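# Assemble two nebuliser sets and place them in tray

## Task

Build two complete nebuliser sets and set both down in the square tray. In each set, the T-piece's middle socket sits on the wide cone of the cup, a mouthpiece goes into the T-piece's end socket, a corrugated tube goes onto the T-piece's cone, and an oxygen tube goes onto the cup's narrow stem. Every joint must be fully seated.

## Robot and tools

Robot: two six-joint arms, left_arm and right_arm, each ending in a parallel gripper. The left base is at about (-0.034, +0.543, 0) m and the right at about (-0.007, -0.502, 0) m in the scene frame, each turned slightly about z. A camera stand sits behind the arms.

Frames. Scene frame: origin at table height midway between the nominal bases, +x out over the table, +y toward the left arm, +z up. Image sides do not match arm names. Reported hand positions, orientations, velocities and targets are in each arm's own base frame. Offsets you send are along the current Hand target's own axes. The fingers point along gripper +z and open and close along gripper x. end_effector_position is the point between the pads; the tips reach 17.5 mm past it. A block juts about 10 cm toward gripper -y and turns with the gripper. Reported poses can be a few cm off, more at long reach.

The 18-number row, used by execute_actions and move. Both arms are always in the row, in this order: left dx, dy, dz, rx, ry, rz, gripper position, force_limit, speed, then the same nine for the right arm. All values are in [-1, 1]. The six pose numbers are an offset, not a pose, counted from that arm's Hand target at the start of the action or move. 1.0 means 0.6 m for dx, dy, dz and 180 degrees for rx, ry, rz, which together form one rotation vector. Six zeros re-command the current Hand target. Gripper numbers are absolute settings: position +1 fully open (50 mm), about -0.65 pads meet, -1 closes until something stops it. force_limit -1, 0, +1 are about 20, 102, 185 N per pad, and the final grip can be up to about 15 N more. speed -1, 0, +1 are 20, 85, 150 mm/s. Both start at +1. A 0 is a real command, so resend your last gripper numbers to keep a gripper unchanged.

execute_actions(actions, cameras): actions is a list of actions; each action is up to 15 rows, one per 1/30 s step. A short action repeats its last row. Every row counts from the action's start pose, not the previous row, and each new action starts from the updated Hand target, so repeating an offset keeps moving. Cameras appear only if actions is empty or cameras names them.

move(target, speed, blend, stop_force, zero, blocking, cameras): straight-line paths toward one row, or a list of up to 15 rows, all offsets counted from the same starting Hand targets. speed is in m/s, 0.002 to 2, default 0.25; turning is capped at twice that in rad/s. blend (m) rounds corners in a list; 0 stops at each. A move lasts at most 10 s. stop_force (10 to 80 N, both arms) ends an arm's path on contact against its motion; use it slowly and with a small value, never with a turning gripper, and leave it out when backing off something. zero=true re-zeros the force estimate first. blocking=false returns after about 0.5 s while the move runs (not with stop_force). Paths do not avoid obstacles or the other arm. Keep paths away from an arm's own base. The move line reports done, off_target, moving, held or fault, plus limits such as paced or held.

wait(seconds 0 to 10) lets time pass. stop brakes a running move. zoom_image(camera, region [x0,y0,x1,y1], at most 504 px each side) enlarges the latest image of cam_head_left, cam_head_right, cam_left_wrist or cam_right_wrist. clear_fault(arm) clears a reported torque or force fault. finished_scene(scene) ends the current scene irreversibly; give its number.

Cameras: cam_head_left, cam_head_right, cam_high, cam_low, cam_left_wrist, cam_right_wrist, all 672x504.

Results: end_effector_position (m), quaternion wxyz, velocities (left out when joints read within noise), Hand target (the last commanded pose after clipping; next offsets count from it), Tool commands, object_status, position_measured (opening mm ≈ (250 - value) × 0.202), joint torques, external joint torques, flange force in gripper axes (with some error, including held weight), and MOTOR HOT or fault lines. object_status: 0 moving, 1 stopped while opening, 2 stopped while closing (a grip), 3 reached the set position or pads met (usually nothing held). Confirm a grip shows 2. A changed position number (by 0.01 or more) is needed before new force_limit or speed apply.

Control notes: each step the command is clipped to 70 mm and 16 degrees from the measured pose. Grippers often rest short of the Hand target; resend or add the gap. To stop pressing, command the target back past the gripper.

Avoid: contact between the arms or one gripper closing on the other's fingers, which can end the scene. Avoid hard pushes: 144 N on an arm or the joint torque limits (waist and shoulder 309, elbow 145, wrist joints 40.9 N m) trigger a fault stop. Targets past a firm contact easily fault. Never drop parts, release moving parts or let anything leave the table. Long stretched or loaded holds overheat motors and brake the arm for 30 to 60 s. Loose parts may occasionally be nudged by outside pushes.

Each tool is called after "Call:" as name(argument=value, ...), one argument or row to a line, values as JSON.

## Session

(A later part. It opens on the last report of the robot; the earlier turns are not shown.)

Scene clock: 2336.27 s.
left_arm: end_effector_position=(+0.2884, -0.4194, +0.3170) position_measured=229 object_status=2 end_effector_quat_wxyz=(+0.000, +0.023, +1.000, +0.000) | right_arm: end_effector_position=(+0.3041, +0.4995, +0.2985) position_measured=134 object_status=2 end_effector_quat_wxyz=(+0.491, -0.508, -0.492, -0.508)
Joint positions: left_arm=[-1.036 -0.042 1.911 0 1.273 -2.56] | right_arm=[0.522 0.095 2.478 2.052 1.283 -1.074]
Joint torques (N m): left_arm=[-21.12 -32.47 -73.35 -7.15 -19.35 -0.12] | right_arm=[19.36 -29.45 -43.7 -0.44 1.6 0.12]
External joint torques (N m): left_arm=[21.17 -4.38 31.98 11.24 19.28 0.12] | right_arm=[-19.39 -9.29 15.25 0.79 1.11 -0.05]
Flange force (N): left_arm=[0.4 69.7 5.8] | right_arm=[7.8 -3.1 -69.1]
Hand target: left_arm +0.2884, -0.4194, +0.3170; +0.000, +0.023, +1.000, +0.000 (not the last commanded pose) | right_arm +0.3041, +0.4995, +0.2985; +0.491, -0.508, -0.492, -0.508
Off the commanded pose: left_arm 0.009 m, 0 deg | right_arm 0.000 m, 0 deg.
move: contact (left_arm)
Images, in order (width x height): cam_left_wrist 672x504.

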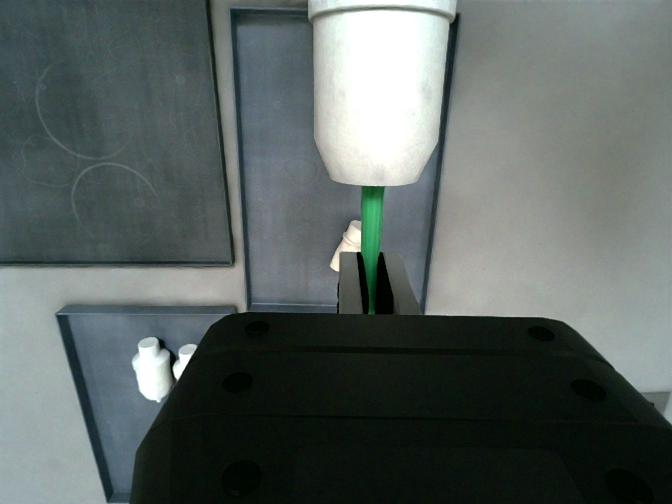

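Call:
move(
  target=[
    [0, 0.0038, 0.0002, 0, 0, 0, -1, 0.2, -0.8, 0, 0, 0, 0, 0, 0, -1, 0.5, -0.7],
    [0, 0.0038, 0.0002, 0, 0, 0, 1, 0.2, -0.4, 0, 0, 0, 0, 0, 0, -1, 0.5, -0.7],
    [0, 0.0038, -0.1167, 0, 0, 0, 1, 0.2, -0.4, 0, 0, 0, 0, 0, 0, -1, 0.5, -0.7],
    [0.0022, -0.0662, -0.107, 0.0678, 0, 0, 1, 0.2, -0.4, 0, 0, 0, 0, 0, 0, -1, 0.5, -0.7],
  ],
  speed=[0.02, 0.05, 0.15, 0.15],
  blend=[0, 0, 0.02, 0],
  cameras=["cam_left_wrist", "cam_low"],
)

Call:
zoom_image(
  camera="cam_left_wrist",
  region=[166, 0, 576, 320],
)

Call:
zoom_image(
  camera="cam_low",
  region=[90, 120, 200, 190],
)

Scene clock: 2376.60 s.
left_arm: end_effector_position=(+0.2853, -0.4591, +0.3812) position_measured=3 object_status=3 end_effector_quat_wxyz=(-0.003, +0.023, +0.994, -0.106) | right_arm: end_effector_position=(+0.3041, +0.4995, +0.2985) position_measured=134 object_status=2 end_effector_quat_wxyz=(+0.491, -0.508, -0.492, -0.508)
Joint positions: left_arm=[-1.014 -0.095 1.854 -0.129 1.21 -2.503] | right_arm=[0.522 0.095 2.478 2.052 1.283 -1.074]
Joint torques (N m): left_arm=[1.61 -35.25 -43.6 4.09 -1.01 -0.14] | right_arm=[-1.98 -37.28 -28.03 0.31 3.01 0.09]
External joint torques (N m): left_arm=[-1.77 2.38 0.41 -0.28 0.42 0.14] | right_arm=[1.9 -1.29 -0.56 0.03 -0.32 -0.02]
Flange force (N): left_arm=[0.5 -4.1 1.6] | right_arm=[3.6 -3.7 4.4]
Hand target: left_arm +0.2853, -0.4591, +0.3812; -0.003, +0.023, +0.994, -0.106 | right_arm +0.3041, +0.4995, +0.2985; +0.491, -0.508, -0.492, -0.508
Off the commanded pose: left_arm 0.000 m, 0 deg | right_arm 0.000 m, 0 deg.
move: done
Images, in order (width x height): cam_low 672x504, cam_left_wrist 672x504.

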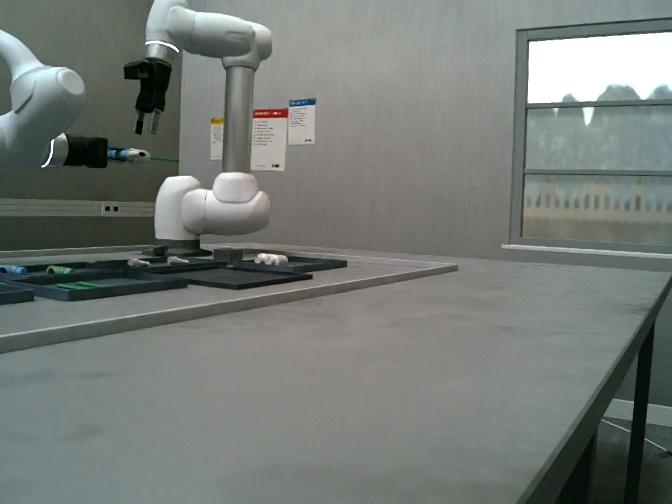

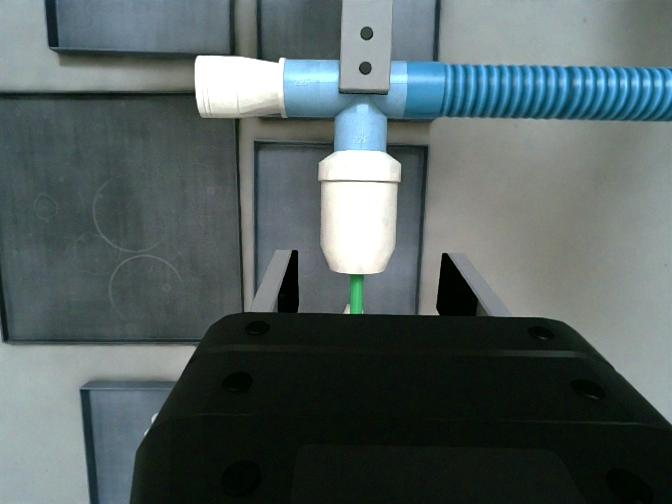

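Scaled by 1.229 from the camera's 672x504 image, which has a finer 960x720 frame.

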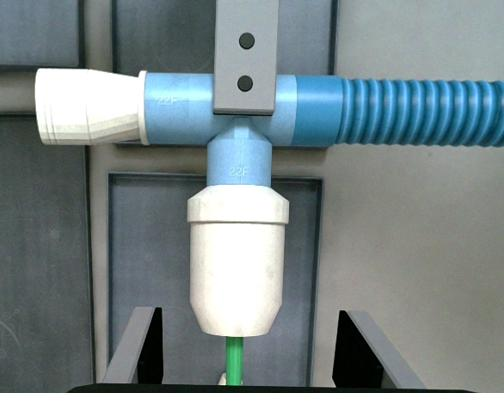

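Scaled by 4.582 from the camera's 672x504 image, which has a finer 960x720 frame.

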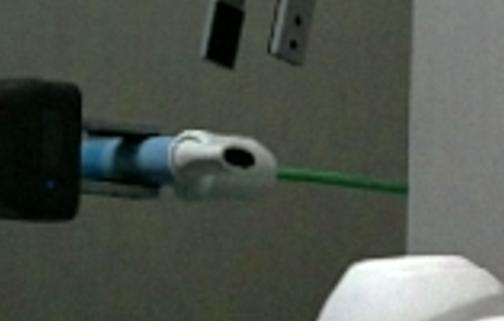

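Call:
move(
  target=[
    [0.0012, 0, 0.1333, 0, 0, 0, 1, 0.2, -0.4, 0, 0, 0, 0, 0, 0, -1, 0.5, -0.7],
    [0.0012, 0, 0.1333, 0, 0, 0, -1, 0.3, -0.8, 0, 0, 0, 0, 0, 0, -1, 0.5, -0.7],
  ],
  speed=[0.1, 0.05],
  cameras=["cam_left_wrist"],
)

Call:
zoom_image(
  camera="cam_left_wrist",
  region=[216, 60, 516, 320],
)

Scene clock: 2387.00 s.
left_arm: end_effector_position=(+0.2837, -0.4759, +0.3030) position_measured=70 object_status=2 end_effector_quat_wxyz=(-0.003, +0.023, +0.994, -0.106) | right_arm: end_effector_position=(+0.3040, +0.4995, +0.2984) position_measured=134 object_status=2 end_effector_quat_wxyz=(+0.491, -0.508, -0.492, -0.508)
Joint positions: left_arm=[-1.034 -0.039 1.948 -0.134 1.06 -2.503] | right_arm=[0.522 0.095 2.479 2.052 1.283 -1.074]
Joint torques (N m): left_arm=[-11.41 -39.79 -41.68 -1.11 -0.23 0.65] | right_arm=[-8.97 -33.6 -37.51 5.25 -0.19 0.14]
External joint torques (N m): left_arm=[11.5 2.77 0.34 4.8 -0.35 -0.65] | right_arm=[8.95 -4.99 9.12 -4.92 2.89 -0.07]
Flange force (N): left_arm=[-18.7 7.8 0.2] | right_arm=[4.5 -22.5 -6.4]
Hand target: left_arm +0.2837, -0.4759, +0.3030; -0.003, +0.023, +0.994, -0.106 | right_arm +0.3041, +0.4995, +0.2985; +0.491, -0.508, -0.492, -0.508
Off the commanded pose: left_arm 0.000 m, 0 deg | right_arm 0.000 m, 0 deg.
move: done
Images, in order (width x height): cam_left_wrist 672x504.

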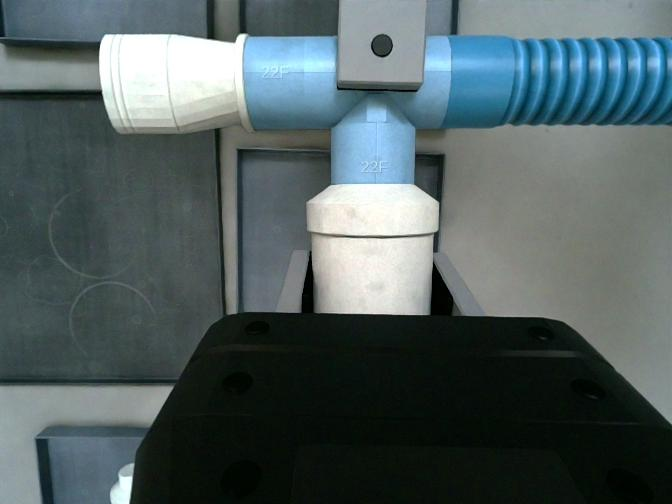

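Scaled by 1.680 from the camera's 672x504 image, which has a finer 960x720 frame.

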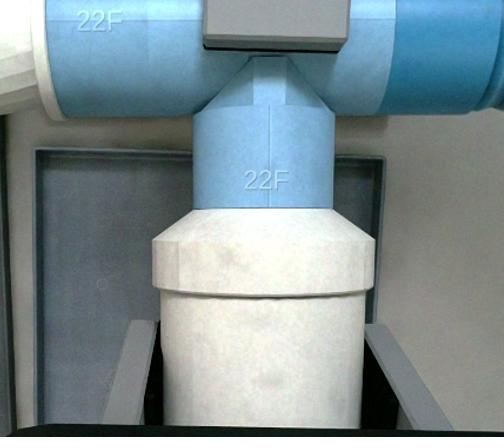

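Call:
move(
  target=[
    [-0.00095, 0, 0, 0, 0, 0, -1, 0.3, -0.8, 0, 0, 0, 0, 0, 0, -1, 0.5, -0.7],
    [-0.00095, 0, 0, 0, 0, 0, -1, 0.3, -0.8, 0, 0, 0, 0, 0, 0, 0.7, 0.5, -0.7],
    [-0.00095, 0, 0, 0, 0, 0, -1, 0.3, -0.8, 0, 0, -0.25, 0, 0, 0, 0.7, 0.5, -0.7],
  ],
  speed=[0.01, 0.05, 0.15],
  cameras=["cam_left_wrist", "cam_right_wrist", "cam_low", "cam_head_left"],
)

Call:
zoom_image(
  camera="cam_low",
  region=[90, 110, 210, 190],
)

Scene clock: 2409.33 s.
left_arm: end_effector_position=(+0.2843, -0.4759, +0.3030) position_measured=70 object_status=2 end_effector_quat_wxyz=(-0.003, +0.023, +0.994, -0.106) | right_arm: end_effector_position=(+0.2990, +0.3496, +0.2985) position_measured=48 object_status=3 end_effector_quat_wxyz=(+0.491, -0.508, -0.492, -0.508)
Joint positions: left_arm=[-1.033 -0.039 1.947 -0.134 1.06 -2.502] | right_arm=[0.085 -0.005 2.587 1.671 1.508 -1.015]
Joint torques (N m): left_arm=[1.71 -39.44 -42.23 3.95 -1.02 -0.16] | right_arm=[-0.49 -24.84 -26.39 1.29 2.84 0.08]
External joint torques (N m): left_arm=[-1.83 2.52 0.86 -0.28 0.43 0.16] | right_arm=[0.43 -1.75 -0.98 0.11 -0.24 -0.01]
Flange force (N): left_arm=[0.9 -3.4 2.6] | right_arm=[5.4 -1.5 1.9]
Hand target: left_arm +0.2843, -0.4759, +0.3030; -0.003, +0.023, +0.994, -0.106 | right_arm +0.2991, +0.3496, +0.2986; +0.491, -0.508, -0.492, -0.508
Off the commanded pose: left_arm 0.000 m, 0 deg | right_arm 0.000 m, 0 deg.
move: done
Images, in order (width x height): cam_head_left 672x504, cam_low 672x504, cam_left_wrist 672x504, cam_right_wrist 672x504.

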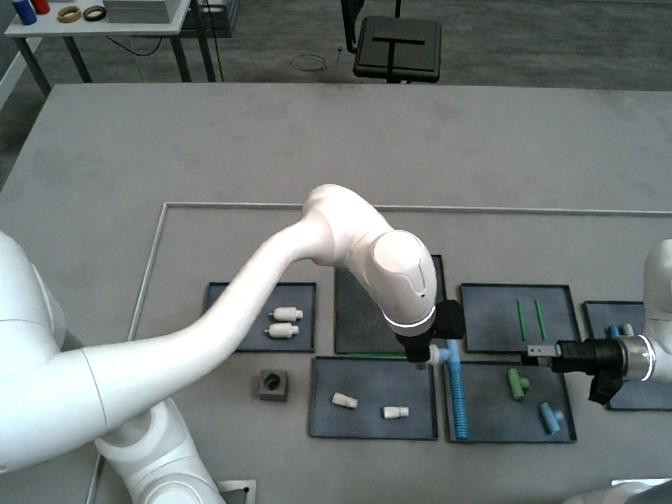

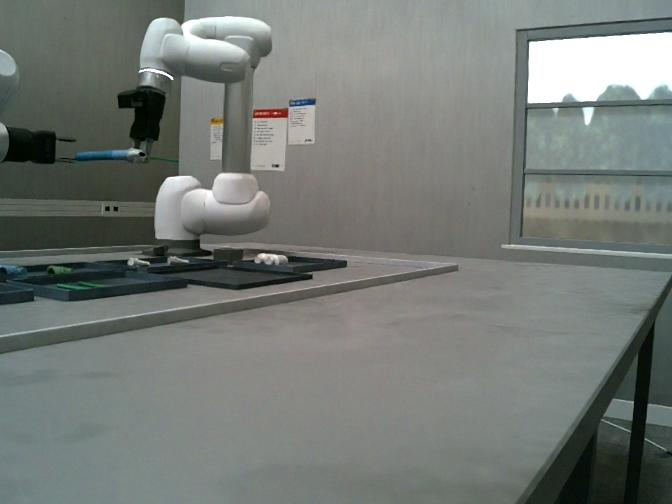

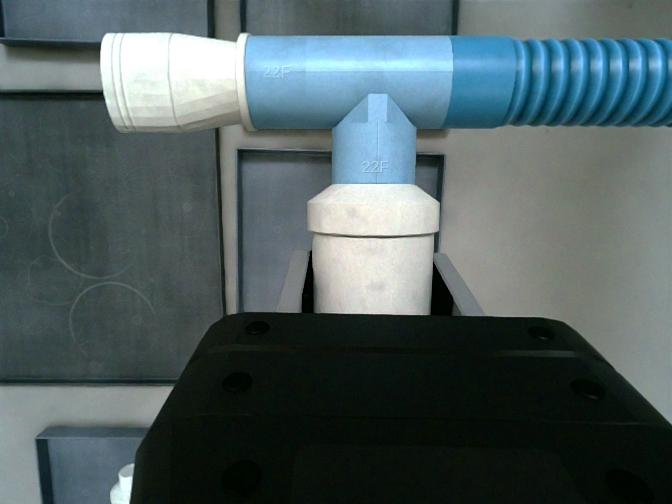

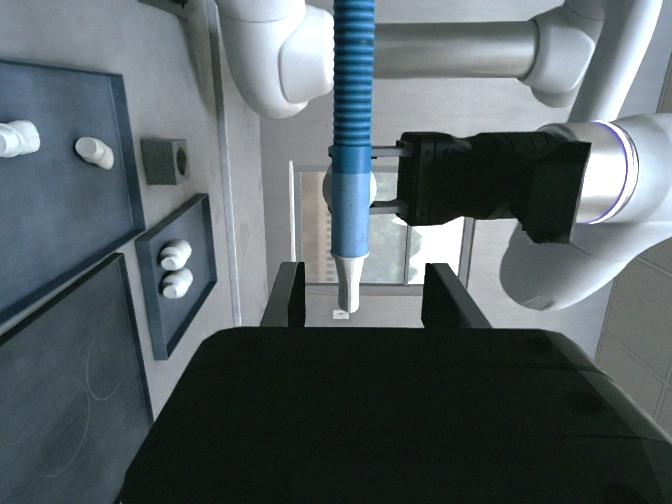

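Scaled by 4.200 from the camera's 672x504 image, which has a finer 960x720 frame.

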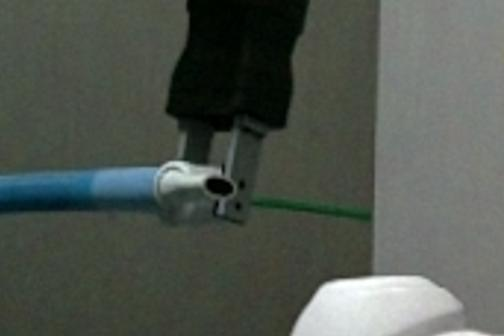

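Call:
move(
  target=[-0.5435, -0.007, 0.2795, -0.0678, 0, 0, -1, 0.3, -0.8, -0.1315, 0.1578, -0.5555, 0.1174, -0.4932, 0.1011, 0.7, 0.5, -0.7],
  speed=0.3,
  cameras=["cam_left_wrist", "cam_right_wrist", "cam_low", "cam_head_left"],
)

Call:
zoom_image(
  camera="cam_head_left",
  region=[300, 220, 500, 370],
)

Scene clock: 2471.90 s.
left_arm: end_effector_position=(+0.6081, -0.5305, +0.1398) position_measured=70 object_status=2 end_effector_quat_wxyz=(+0.000, +0.023, +1.000, +0.000) | right_arm: end_effector_position=(+0.3827, +0.0133, +0.2199) position_measured=48 object_status=3 end_effector_quat_wxyz=(-0.153, +0.690, +0.690, -0.153)
Joint positions: left_arm=[-0.76 0.525 1.526 0 1.091 -2.285] | right_arm=[-0.042 0.042 2.072 -0.017 1.464 -0.037]
Joint torques (N m): left_arm=[1.54 -95.06 -39.1 4.02 -0.47 -0.19] | right_arm=[-1.98 -39.14 -35.23 3.49 1.55 0.02]
External joint torques (N m): left_arm=[-2.06 4.36 0.71 -0.26 0.42 0.19] | right_arm=[1.78 -1.26 -1.05 0.21 -0.2 -0.02]
Flange force (N): left_arm=[-2.4 -4.8 3.2] | right_arm=[3.7 -0.9 -1.7]
Hand target: left_arm +0.6081, -0.5305, +0.1397; +0.000, +0.023, +1.000, +0.000 | right_arm +0.3827, +0.0133, +0.2199; -0.153, +0.690, +0.690, -0.153
Off the commanded pose: left_arm 0.000 m, 0 deg | right_arm 0.000 m, 0 deg.
move: done
Images, in order (width x height): cam_head_left 672x504, cam_low 672x504, cam_left_wrist 672x504, cam_right_wrist 672x504.

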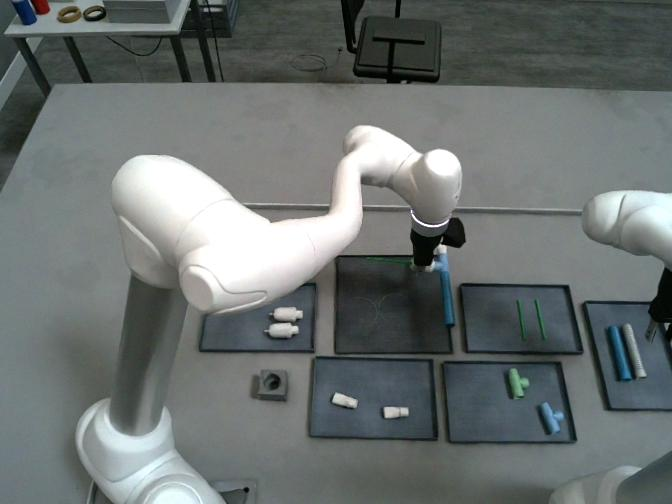

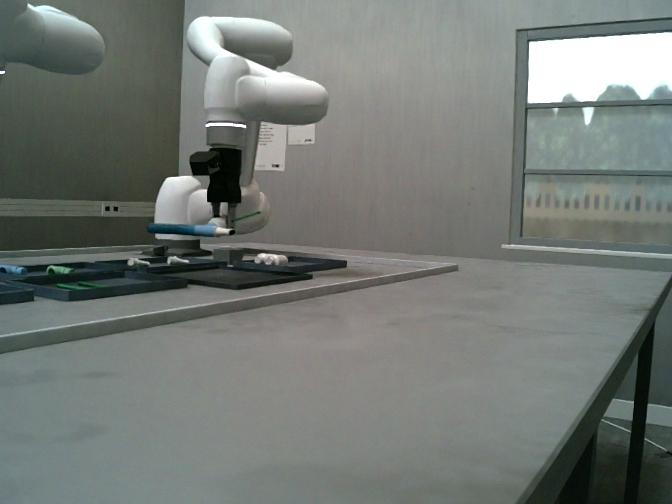

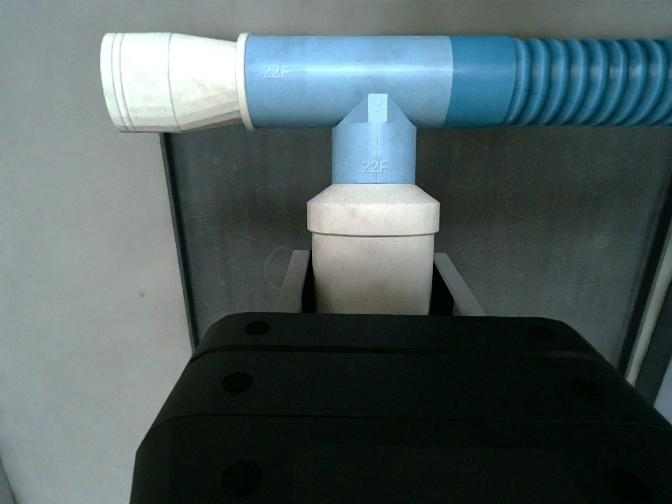

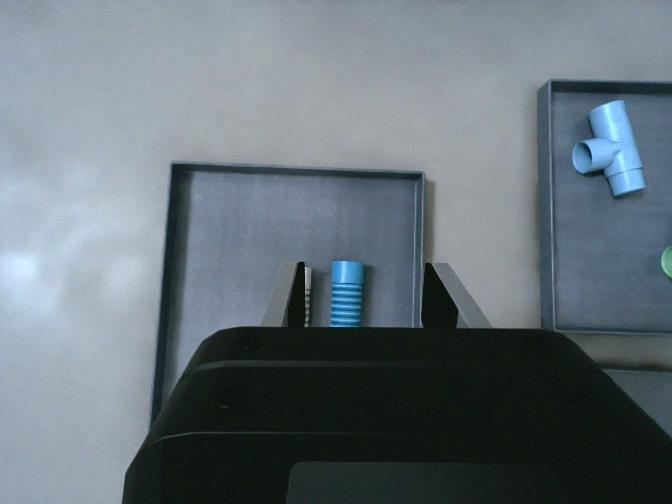

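Scaled by 2.520 from the camera's 672x504 image, which has a finer 960x720 frame.

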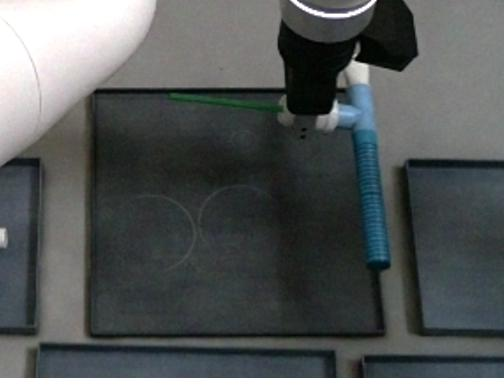

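Call:
move(
  target=[0, -0.0117, 0.1583, 0, 0, 0.0047, -1, 0.3, -0.8, -0.0033, 0.1197, 0.1648, 0, 0.004, 0.00856, 0.4, 0.5, -0.7],
  speed=0.12,
  cameras=["cam_left_wrist", "cam_right_wrist", "cam_low", "cam_head_left"],
)

Call:
zoom_image(
  camera="cam_right_wrist",
  region=[236, 200, 456, 340],
)

Call:
zoom_image(
  camera="cam_head_left",
  region=[300, 220, 500, 370],
)

Call:
zoom_image(
  camera="cam_low",
  region=[130, 200, 290, 300],
)

Scene clock: 2511.90 s.
left_arm: end_effector_position=(+0.6077, -0.5374, +0.0448) position_measured=70 object_status=2 end_effector_quat_wxyz=(+0.000, +0.031, +1.000, +0.000) | right_arm: end_effector_position=(+0.4060, +0.0114, +0.0999) position_measured=92 object_status=3 end_effector_quat_wxyz=(-0.156, +0.701, +0.680, -0.151)
Joint positions: left_arm=[-0.767 0.611 1.58 0 0.952 -2.276] | right_arm=[-0.051 0.215 2.141 -0.009 1.223 -0.016]
Joint torques (N m): left_arm=[1.87 -99.66 -35.84 3.68 -0.45 -0.14] | right_arm=[-2.2 -51.22 -28.88 2.92 1.57 0.02]
External joint torques (N m): left_arm=[-1.91 3.91 0.42 -0.2 0.4 0.14] | right_arm=[1.92 -0.89 -0.86 0.15 -0.22 -0.02]
Flange force (N): left_arm=[-2.2 -4.5 3.3] | right_arm=[3.7 -0.3 -1.4]
Hand target: left_arm +0.6077, -0.5374, +0.0448; +0.000, +0.031, +1.000, +0.000 | right_arm +0.4060, +0.0114, +0.0999; -0.156, +0.701, +0.680, -0.151
Off the commanded pose: left_arm 0.000 m, 0 deg | right_arm 0.000 m, 0 deg.
move: done
Images, in order (width x height): cam_head_left 672x504, cam_low 672x504, cam_left_wrist 672x504, cam_right_wrist 672x504.

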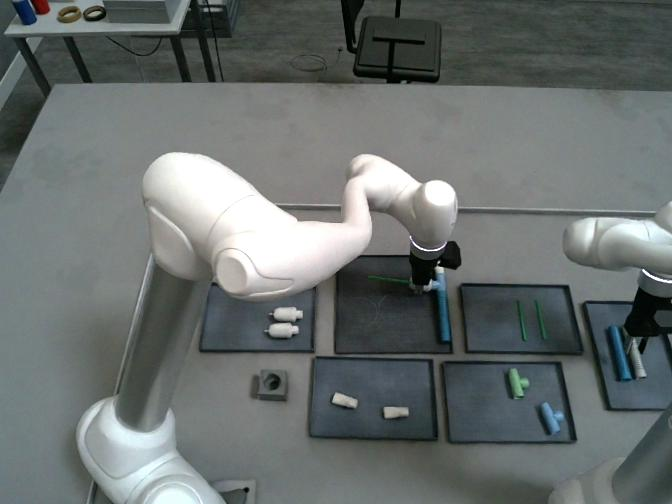

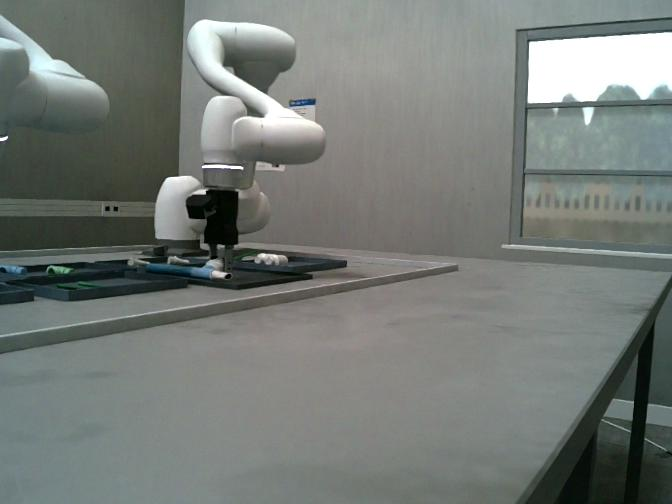

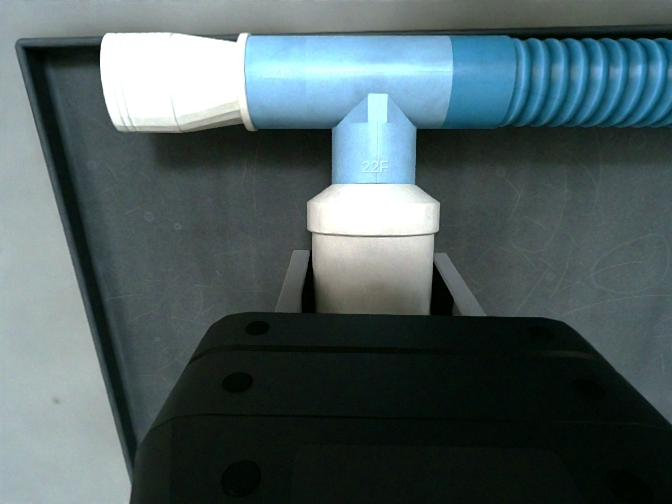

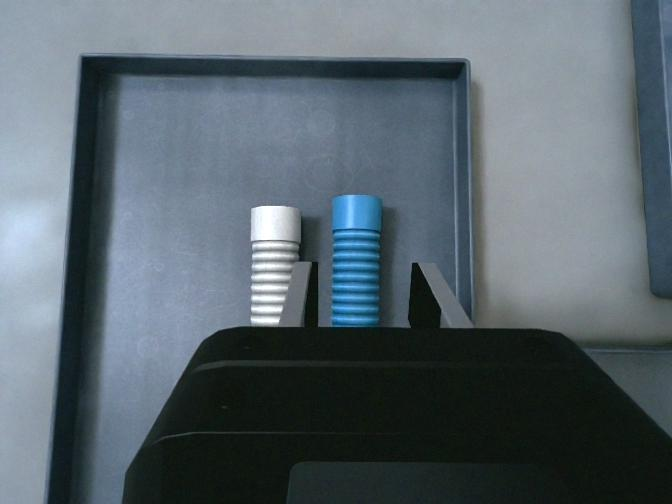

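Scaled by 2.291 from the camera's 672x504 image, which has a finer 960x720 frame.

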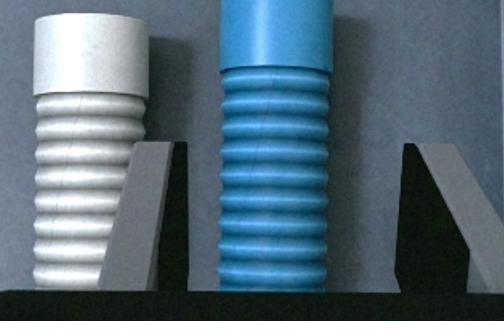

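Scaled by 2.520 from the camera's 672x504 image, which has a finer 960x720 frame.

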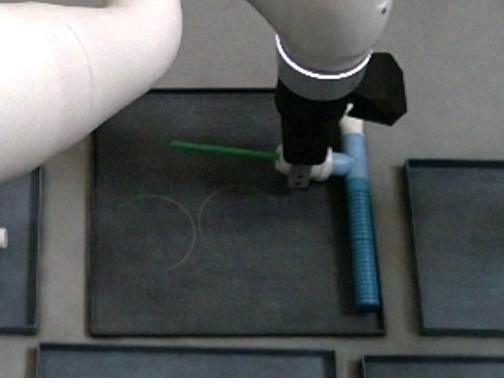

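Scaled by 3.150 from the camera's 672x504 image, which has a finer 960x720 frame.

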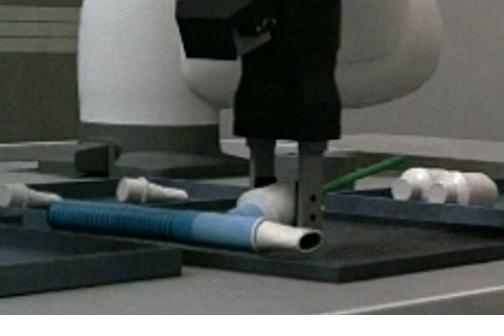

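Call:
move(
  target=[
    [-0.0183, 0.02, 0, 0, 0, -0.0064, -1, 0.3, -0.8, -0.0005, 0.0537, 0.1092, 0, 0.00235, 0.00503, 0.4, 0.5, -0.7],
    [-0.0183, 0.02, 0, 0, 0, -0.0064, -1, 0.3, -0.8, -0.0005, 0.0537, 0.1092, 0, 0.00235, 0.00503, -1, 0.5, -0.7],
  ],
  speed=[0.08, 0.05],
  cameras=["cam_left_wrist", "cam_right_wrist"],
)

Call:
move(
  target=[0, 0, 0.045, 0, 0, 0, -1, 0.3, -0.8, 0, 0, 0, 0, 0, 0, -1, 0.5, -0.7],
  speed=0.014,
  stop_force=10,
  cameras=["cam_left_wrist", "cam_low"],
)

Call:
zoom_image(
  camera="cam_low",
  region=[130, 200, 290, 300],
)

Scene clock: 2545.37 s.
left_arm: end_effector_position=(+0.6194, -0.5261, +0.0448) position_measured=70 object_status=2 end_effector_quat_wxyz=(+0.000, +0.021, +1.000, +0.000) | right_arm: end_effector_position=(+0.4075, +0.0111, +0.0269) position_measured=144 object_status=2 end_effector_quat_wxyz=(-0.157, +0.706, +0.674, -0.149)
Joint positions: left_arm=[-0.747 0.613 1.576 0 0.953 -2.276] | right_arm=[-0.055 0.324 2.182 -0.003 1.072 -0.006]
Joint torques (N m): left_arm=[1.79 -99.12 -35.93 3.74 -0.47 -0.16] | right_arm=[-2.03 -57.59 -23.95 2.4 1.59 0.01]
External joint torques (N m): left_arm=[-2.51 3.28 0.41 -0.26 0.4 0.16] | right_arm=[1.92 -1.36 -0.92 0.2 -0.24 -0.01]
Flange force (N): left_arm=[-1.1 -4.5 2.7] | right_arm=[3.8 -0.9 -1.9]
Hand target: left_arm +0.6194, -0.5261, +0.0448; +0.000, +0.021, +1.000, +0.000 | right_arm +0.4075, +0.0111, +0.0269; -0.157, +0.706, +0.674, -0.149
Off the commanded pose: left_arm 0.000 m, 0 deg | right_arm 0.000 m, 0 deg.
move: done
Images, in order (width x height): cam_left_wrist 672x504, cam_right_wrist 672x504.

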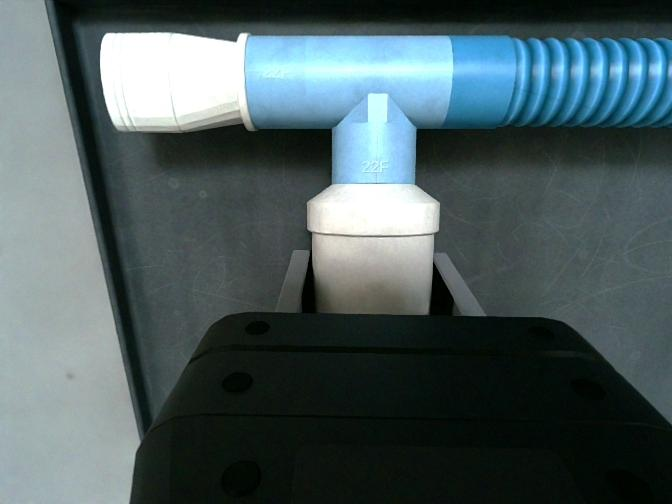

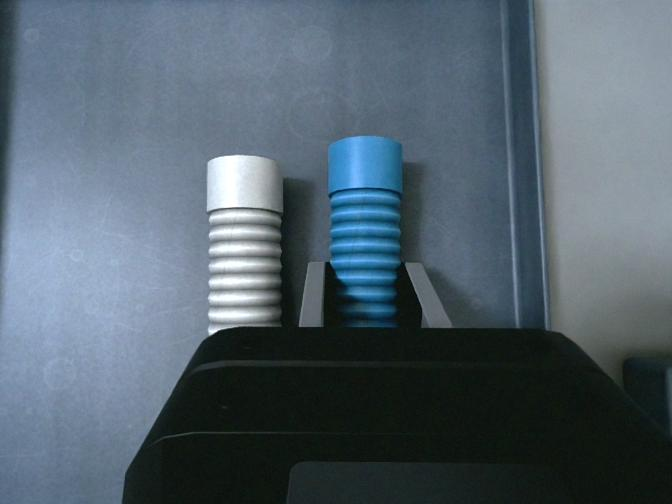

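Scene clock: 2546.73 s.
left_arm: end_effector_position=(+0.6194, -0.5261, +0.0337) position_measured=70 object_status=2 end_effector_quat_wxyz=(+0.000, +0.021, +1.000, +0.000) | right_arm: end_effector_position=(+0.4075, +0.0111, +0.0269) position_measured=144 object_status=2 end_effector_quat_wxyz=(-0.157, +0.706, +0.674, -0.149)
Joint positions: left_arm=[-0.747 0.624 1.582 0 0.937 -2.276] | right_arm=[-0.055 0.324 2.182 -0.003 1.072 -0.006]
Joint torques (N m): left_arm=[0.84 -87.7 -30.01 3.75 -0.5 -0.19] | right_arm=[-2.13 -57.36 -24.05 2.41 1.59 0.01]
External joint torques (N m): left_arm=[-1.46 -8.3 -5.01 -0.32 0.44 0.19] | right_arm=[1.86 -1.22 -0.7 0.18 -0.23 -0.01]
Flange force (N): left_arm=[-0.1 -2.0 -11.1] | right_arm=[3.6 -1.0 -1.5]
Hand target: left_arm +0.6194, -0.5261, +0.0337; +0.000, +0.021, +1.000, +0.000 (not the last commanded pose) | right_arm +0.4075, +0.0111, +0.0269; -0.157, +0.706, +0.674, -0.149
Off the commanded pose: left_arm 0.016 m, 0 deg | right_arm 0.000 m, 0 deg.
move: contact (left_arm)
Images, in order (width x height): cam_low 672x504, cam_left_wrist 672x504.

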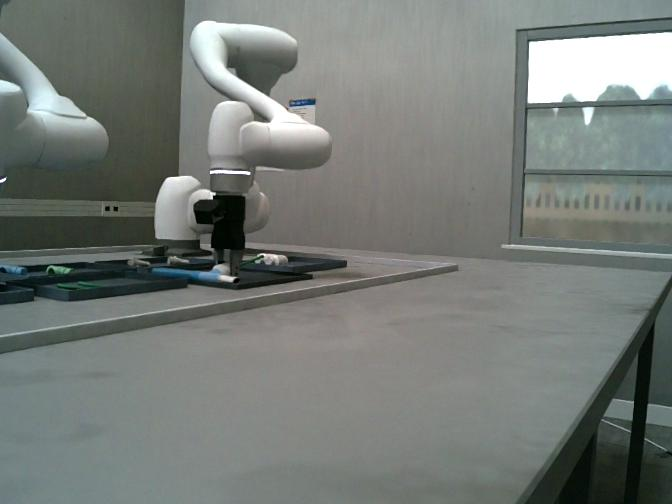

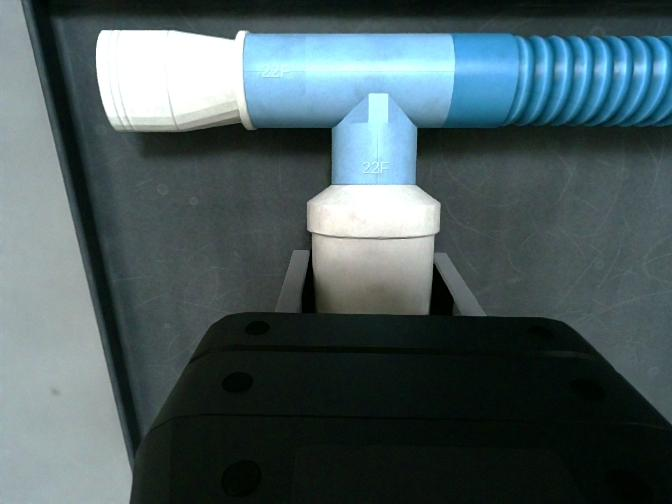

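Scaled by 3.150 from the camera's 672x504 image, which has a finer 960x720 frame.

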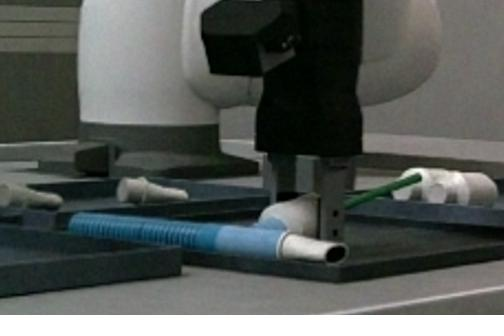

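Call:
move(
  target=[
    [0, 0, 0.007, 0.025, 0, 0, -1, 0.3, -0.8, 0, 0, 0, 0, 0, 0, -1, 0.5, -0.7],
    [0, 0, 0.007, 0.025, 0, 0, 0.8, 0.3, -0.9, 0, 0, 0, 0, 0, 0, -1, 0.5, -0.7],
    [0, 0.013, -0.17, 0.025, 0, 0, 0.8, 0.3, -0.9, 0, -0.0704, -0.1511, 0, 0, 0, -1, 0.5, -0.7],
  ],
  speed=[0.01, 0.03, 0.12],
  cameras=["cam_left_wrist", "cam_right_wrist", "cam_low", "cam_head_left"],
)

Call:
zoom_image(
  camera="cam_low",
  region=[130, 200, 290, 300],
)

Call:
zoom_image(
  camera="cam_head_left",
  region=[430, 340, 600, 460],
)

Scene clock: 2577.60 s.
left_arm: end_effector_position=(+0.6198, -0.5184, +0.1357) position_measured=32 object_status=3 end_effector_quat_wxyz=(-0.001, +0.021, +0.999, -0.039) | right_arm: end_effector_position=(+0.4075, +0.0110, +0.1269) position_measured=144 object_status=2 end_effector_quat_wxyz=(-0.157, +0.706, +0.674, -0.149)
Joint positions: left_arm=[-0.717 0.511 1.56 -0.071 1.024 -2.211] | right_arm=[-0.056 0.182 2.118 -0.003 1.279 -0.007]
Joint torques (N m): left_arm=[1.5 -92.79 -38.64 3.88 -0.61 -0.18] | right_arm=[-2.08 -49.14 -30.43 3.08 1.56 0.08]
External joint torques (N m): left_arm=[-2.24 3.25 0.42 -0.32 0.41 0.19] | right_arm=[1.93 -1.52 -1.01 0.18 -0.2 -0.08]
Flange force (N): left_arm=[-1.6 -4.1 2.6] | right_arm=[3.6 -1.3 -1.9]
Hand target: left_arm +0.6198, -0.5184, +0.1357; -0.001, +0.021, +0.999, -0.039 | right_arm +0.4075, +0.0110, +0.1269; -0.157, +0.706, +0.674, -0.149
Off the commanded pose: left_arm 0.000 m, 0 deg | right_arm 0.000 m, 0 deg.
move: done
Images, in order (width x height): cam_head_left 672x504, cam_low 672x504, cam_left_wrist 672x504, cam_right_wrist 672x504.

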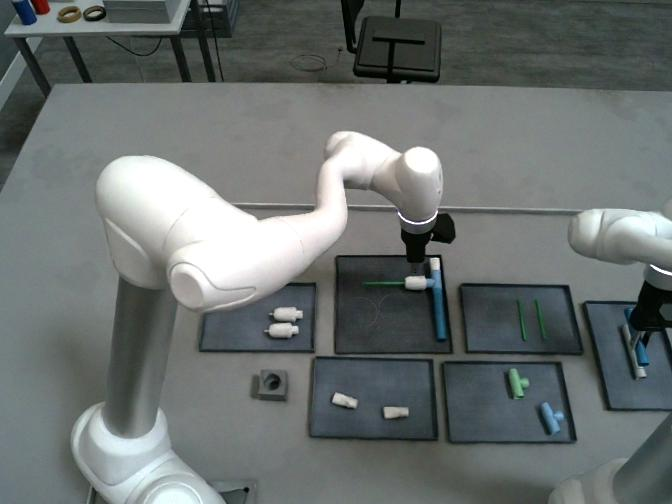

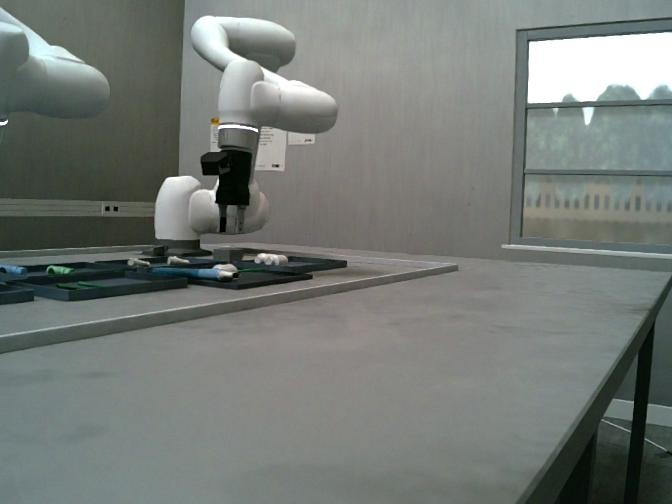

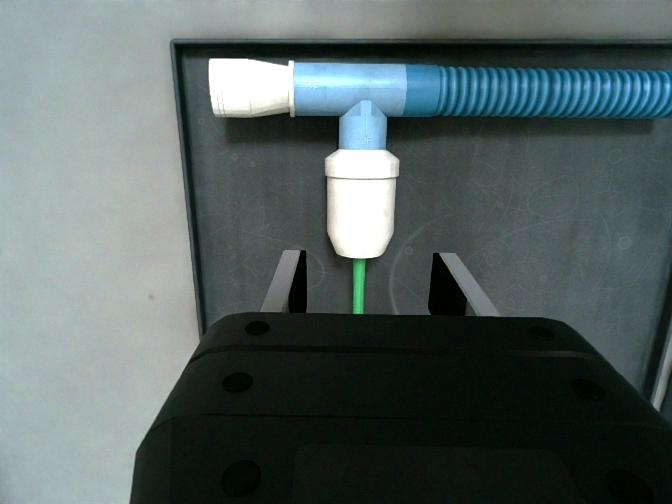

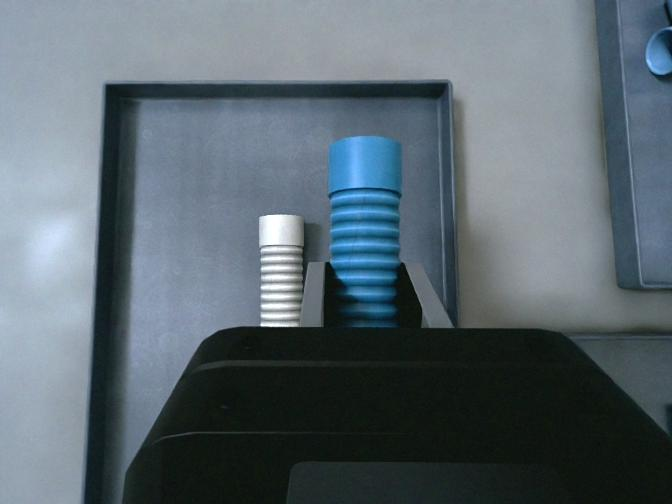

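Scaled by 3.150 from the camera's 672x504 image, which has a finer 960x720 frame.

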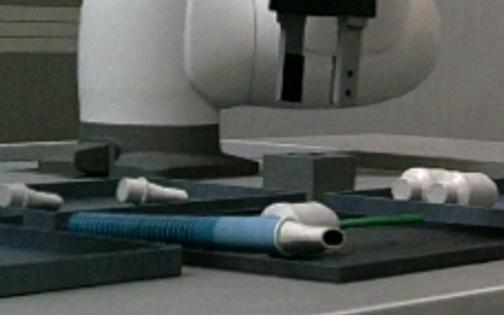

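Scaled by 2.965 from the camera's 672x504 image, which has a finer 960x720 frame.

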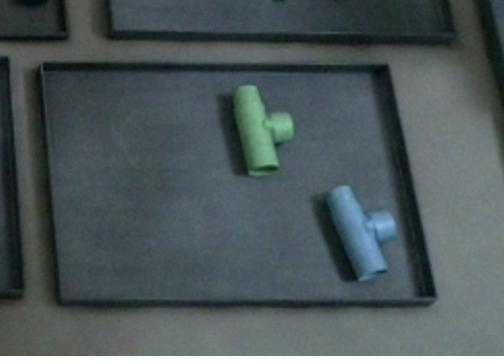

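Call:
move(
  target=[0.6257, -0.5177, -0.1, -0.0215, 0.016, 0.4053, 0.8, 0.3, -0.9, 0, 0, 0, 0, 0, 0, -1, 0.5, -0.7],
  speed=0.3,
  cameras=["cam_left_wrist", "cam_head_left"],
)

Call:
zoom_image(
  camera="cam_left_wrist",
  region=[236, 60, 486, 310],
)

Scene clock: 2628.73 s.
left_arm: end_effector_position=(+0.2323, -0.8076, +0.2199) position_measured=32 object_status=3 end_effector_quat_wxyz=(-0.001, +0.611, +0.791, +0.000) | right_arm: end_effector_position=(+0.4075, +0.0110, +0.1269) position_measured=144 object_status=2 end_effector_quat_wxyz=(-0.157, +0.706, +0.674, -0.149)
Joint positions: left_arm=[-1.332 0.524 1.372 0 1.246 -1.587] | right_arm=[-0.056 0.182 2.118 -0.003 1.279 -0.007]
Joint torques (N m): left_arm=[1.44 -96.6 -41.51 4.25 -0.41 -0.17] | right_arm=[-1.97 -49.35 -30.57 3.02 1.53 -0.02]
External joint torques (N m): left_arm=[-1.44 2.6 0.24 -0.22 0.39 0.17] | right_arm=[1.8 -0.78 -0.82 0.24 -0.18 0.02]
Flange force (N): left_arm=[-3.8 -1.4 1.0] | right_arm=[3.6 -0.2 -1.3]
Hand target: left_arm +0.2322, -0.8077, +0.2199; -0.001, +0.611, +0.791, +0.000 | right_arm +0.4075, +0.0110, +0.1269; -0.157, +0.706, +0.674, -0.149
Off the commanded pose: left_arm 0.000 m, 0 deg | right_arm 0.000 m, 0 deg.
move: done
Images, in order (width x height): cam_head_left 672x504, cam_left_wrist 672x504.

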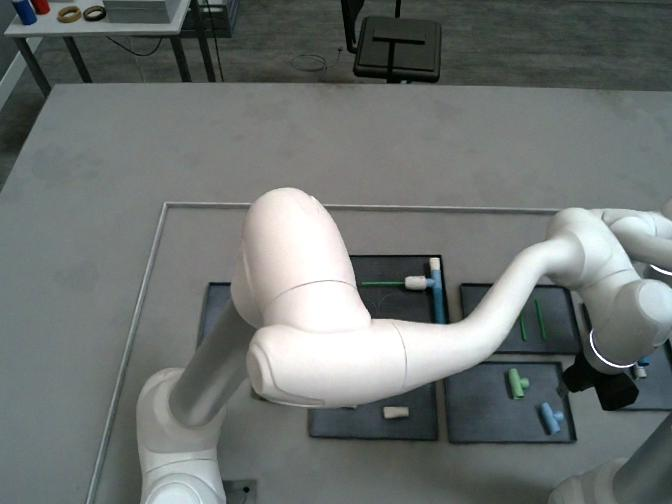

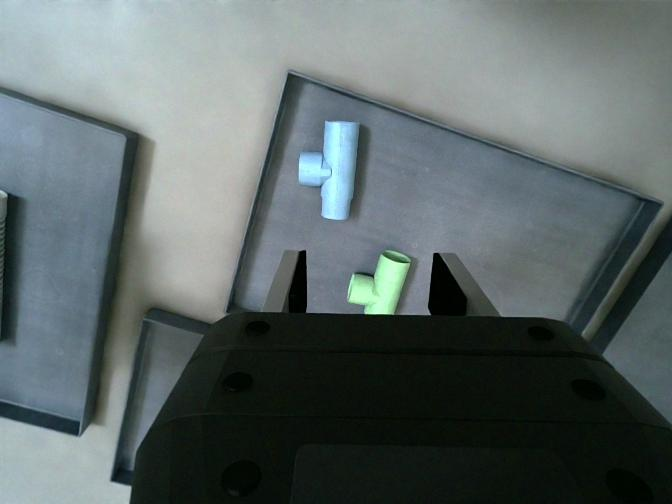

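Scaled by 2.016 from the camera's 672x504 image, which has a finer 960x720 frame.

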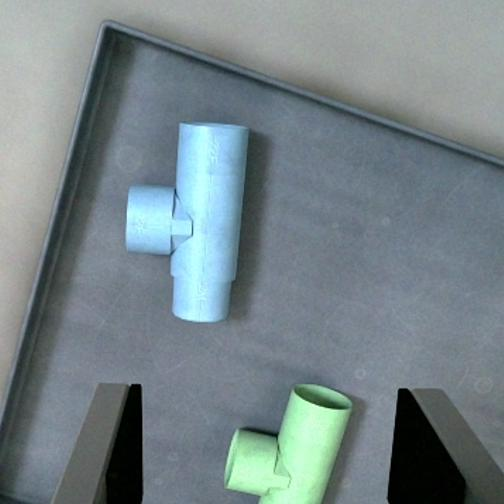

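Call:
move(
  target=[-0.0122, -0.0528, 0.2667, 0, 0, 0.0211, 0.8, 0.3, -0.9, 0, 0, 0, 0, 0, 0, -1, 0.5, -0.7],
  speed=0.2,
  cameras=["cam_left_wrist"],
)

Call:
zoom_image(
  camera="cam_left_wrist",
  region=[256, 130, 476, 320],
)

Scene clock: 2638.57 s.
left_arm: end_effector_position=(+0.2033, -0.8226, +0.0599) position_measured=32 object_status=3 end_effector_quat_wxyz=(-0.001, +0.637, +0.771, +0.000) | right_arm: end_effector_position=(+0.4075, +0.0110, +0.1269) position_measured=144 object_status=2 end_effector_quat_wxyz=(-0.157, +0.706, +0.674, -0.149)
Joint positions: left_arm=[-1.369 0.646 1.485 -0.001 1.012 -1.558] | right_arm=[-0.056 0.182 2.118 -0.003 1.279 -0.007]
Joint torques (N m): left_arm=[1.86 -103.96 -37.12 3.88 -0.4 -0.15] | right_arm=[-2.08 -49.41 -30.56 3.06 1.53 0.03]
External joint torques (N m): left_arm=[-2.08 4.38 0.5 -0.3 0.39 0.15] | right_arm=[1.87 -1.24 -0.99 0.21 -0.18 -0.03]
Flange force (N): left_arm=[-5.2 -2.0 3.5] | right_arm=[3.7 -0.9 -1.8]
Hand target: left_arm +0.2033, -0.8226, +0.0599; -0.001, +0.637, +0.771, +0.000 | right_arm +0.4075, +0.0110, +0.1269; -0.157, +0.706, +0.674, -0.149
Off the commanded pose: left_arm 0.000 m, 0 deg | right_arm 0.000 m, 0 deg.
move: done
Images, in order (width x height): cam_left_wrist 672x504.

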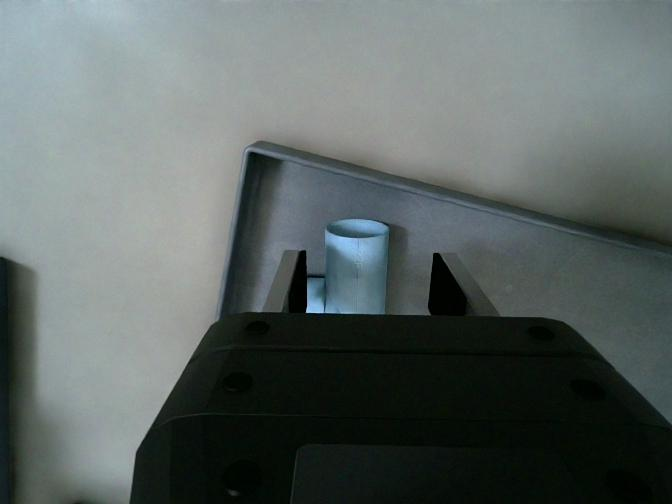

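Scaled by 2.291 from the camera's 672x504 image, which has a finer 960x720 frame.

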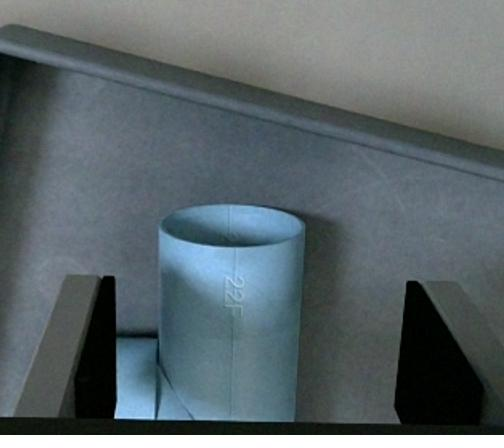

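Call:
move(
  target=[
    [-0.0033, 0.0142, 0.0573, 0, 0, 0, 0.8, 0.3, -0.9, 0, 0, 0, 0, 0, 0, -1, 0.5, -0.7],
    [-0.0033, 0.0142, 0.0573, 0, 0, 0, -1, 0.4, -0.7, 0, 0, 0, 0, 0, 0, -1, 0.5, -0.7],
    [-0.0033, 0.0142, -0.1, 0, 0, 0, -1, 0.4, -0.7, 0, 0, 0, 0, 0, 0, -1, 0.5, -0.7],
  ],
  speed=[0.07, 0.05, 0.15],
  cameras=["cam_left_wrist", "cam_head_left"],
)

Call:
zoom_image(
  camera="cam_left_wrist",
  region=[256, 130, 476, 320],
)

Scene clock: 2661.37 s.
left_arm: end_effector_position=(+0.2121, -0.8230, +0.1199) position_measured=131 object_status=2 end_effector_quat_wxyz=(-0.001, +0.637, +0.771, +0.000) | right_arm: end_effector_position=(+0.4075, +0.0110, +0.1269) position_measured=144 object_status=2 end_effector_quat_wxyz=(-0.157, +0.706, +0.674, -0.149)
Joint positions: left_arm=[-1.359 0.602 1.439 -0.001 1.102 -1.548] | right_arm=[-0.056 0.182 2.118 -0.003 1.279 -0.007]
Joint torques (N m): left_arm=[2.03 -101.64 -39.04 4.04 -0.42 -0.12] | right_arm=[-1.86 -49.31 -30.53 3.03 1.57 -0.02]
External joint torques (N m): left_arm=[-1.77 3.07 0.18 -0.23 0.41 0.12] | right_arm=[1.72 -0.88 -0.94 0.23 -0.22 0.02]
Flange force (N): left_arm=[-4.5 -1.7 1.8] | right_arm=[3.5 -0.3 -1.4]
Hand target: left_arm +0.2121, -0.8230, +0.1199; -0.001, +0.637, +0.771, +0.000 | right_arm +0.4075, +0.0110, +0.1269; -0.157, +0.706, +0.674, -0.149
Off the commanded pose: left_arm 0.000 m, 0 deg | right_arm 0.000 m, 0 deg.
move: done
Images, in order (width x height): cam_head_left 672x504, cam_left_wrist 672x504.

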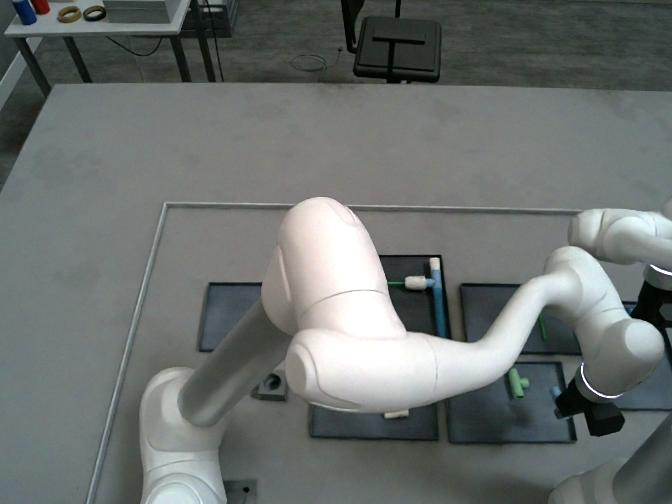

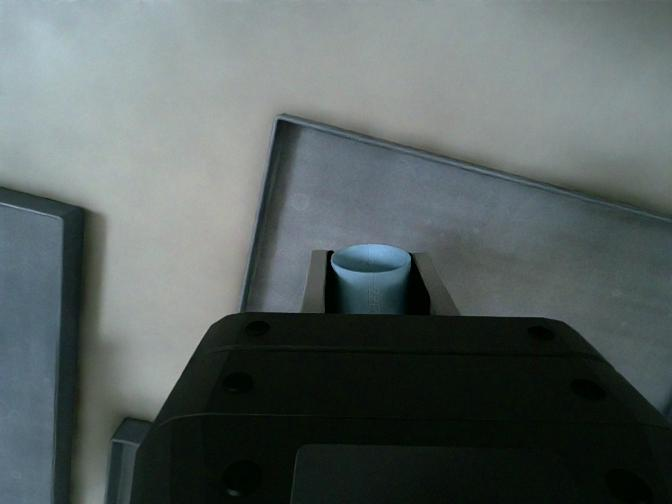

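Scaled by 2.291 from the camera's 672x504 image, which has a finer 960x720 frame.

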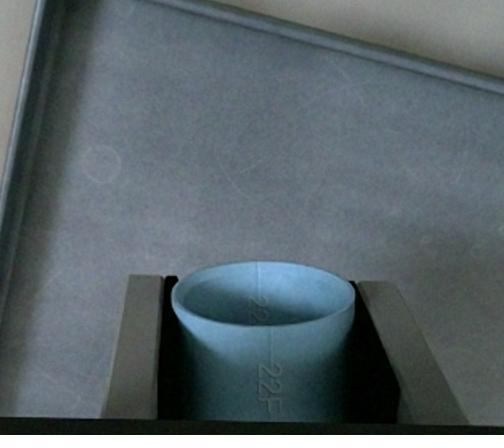

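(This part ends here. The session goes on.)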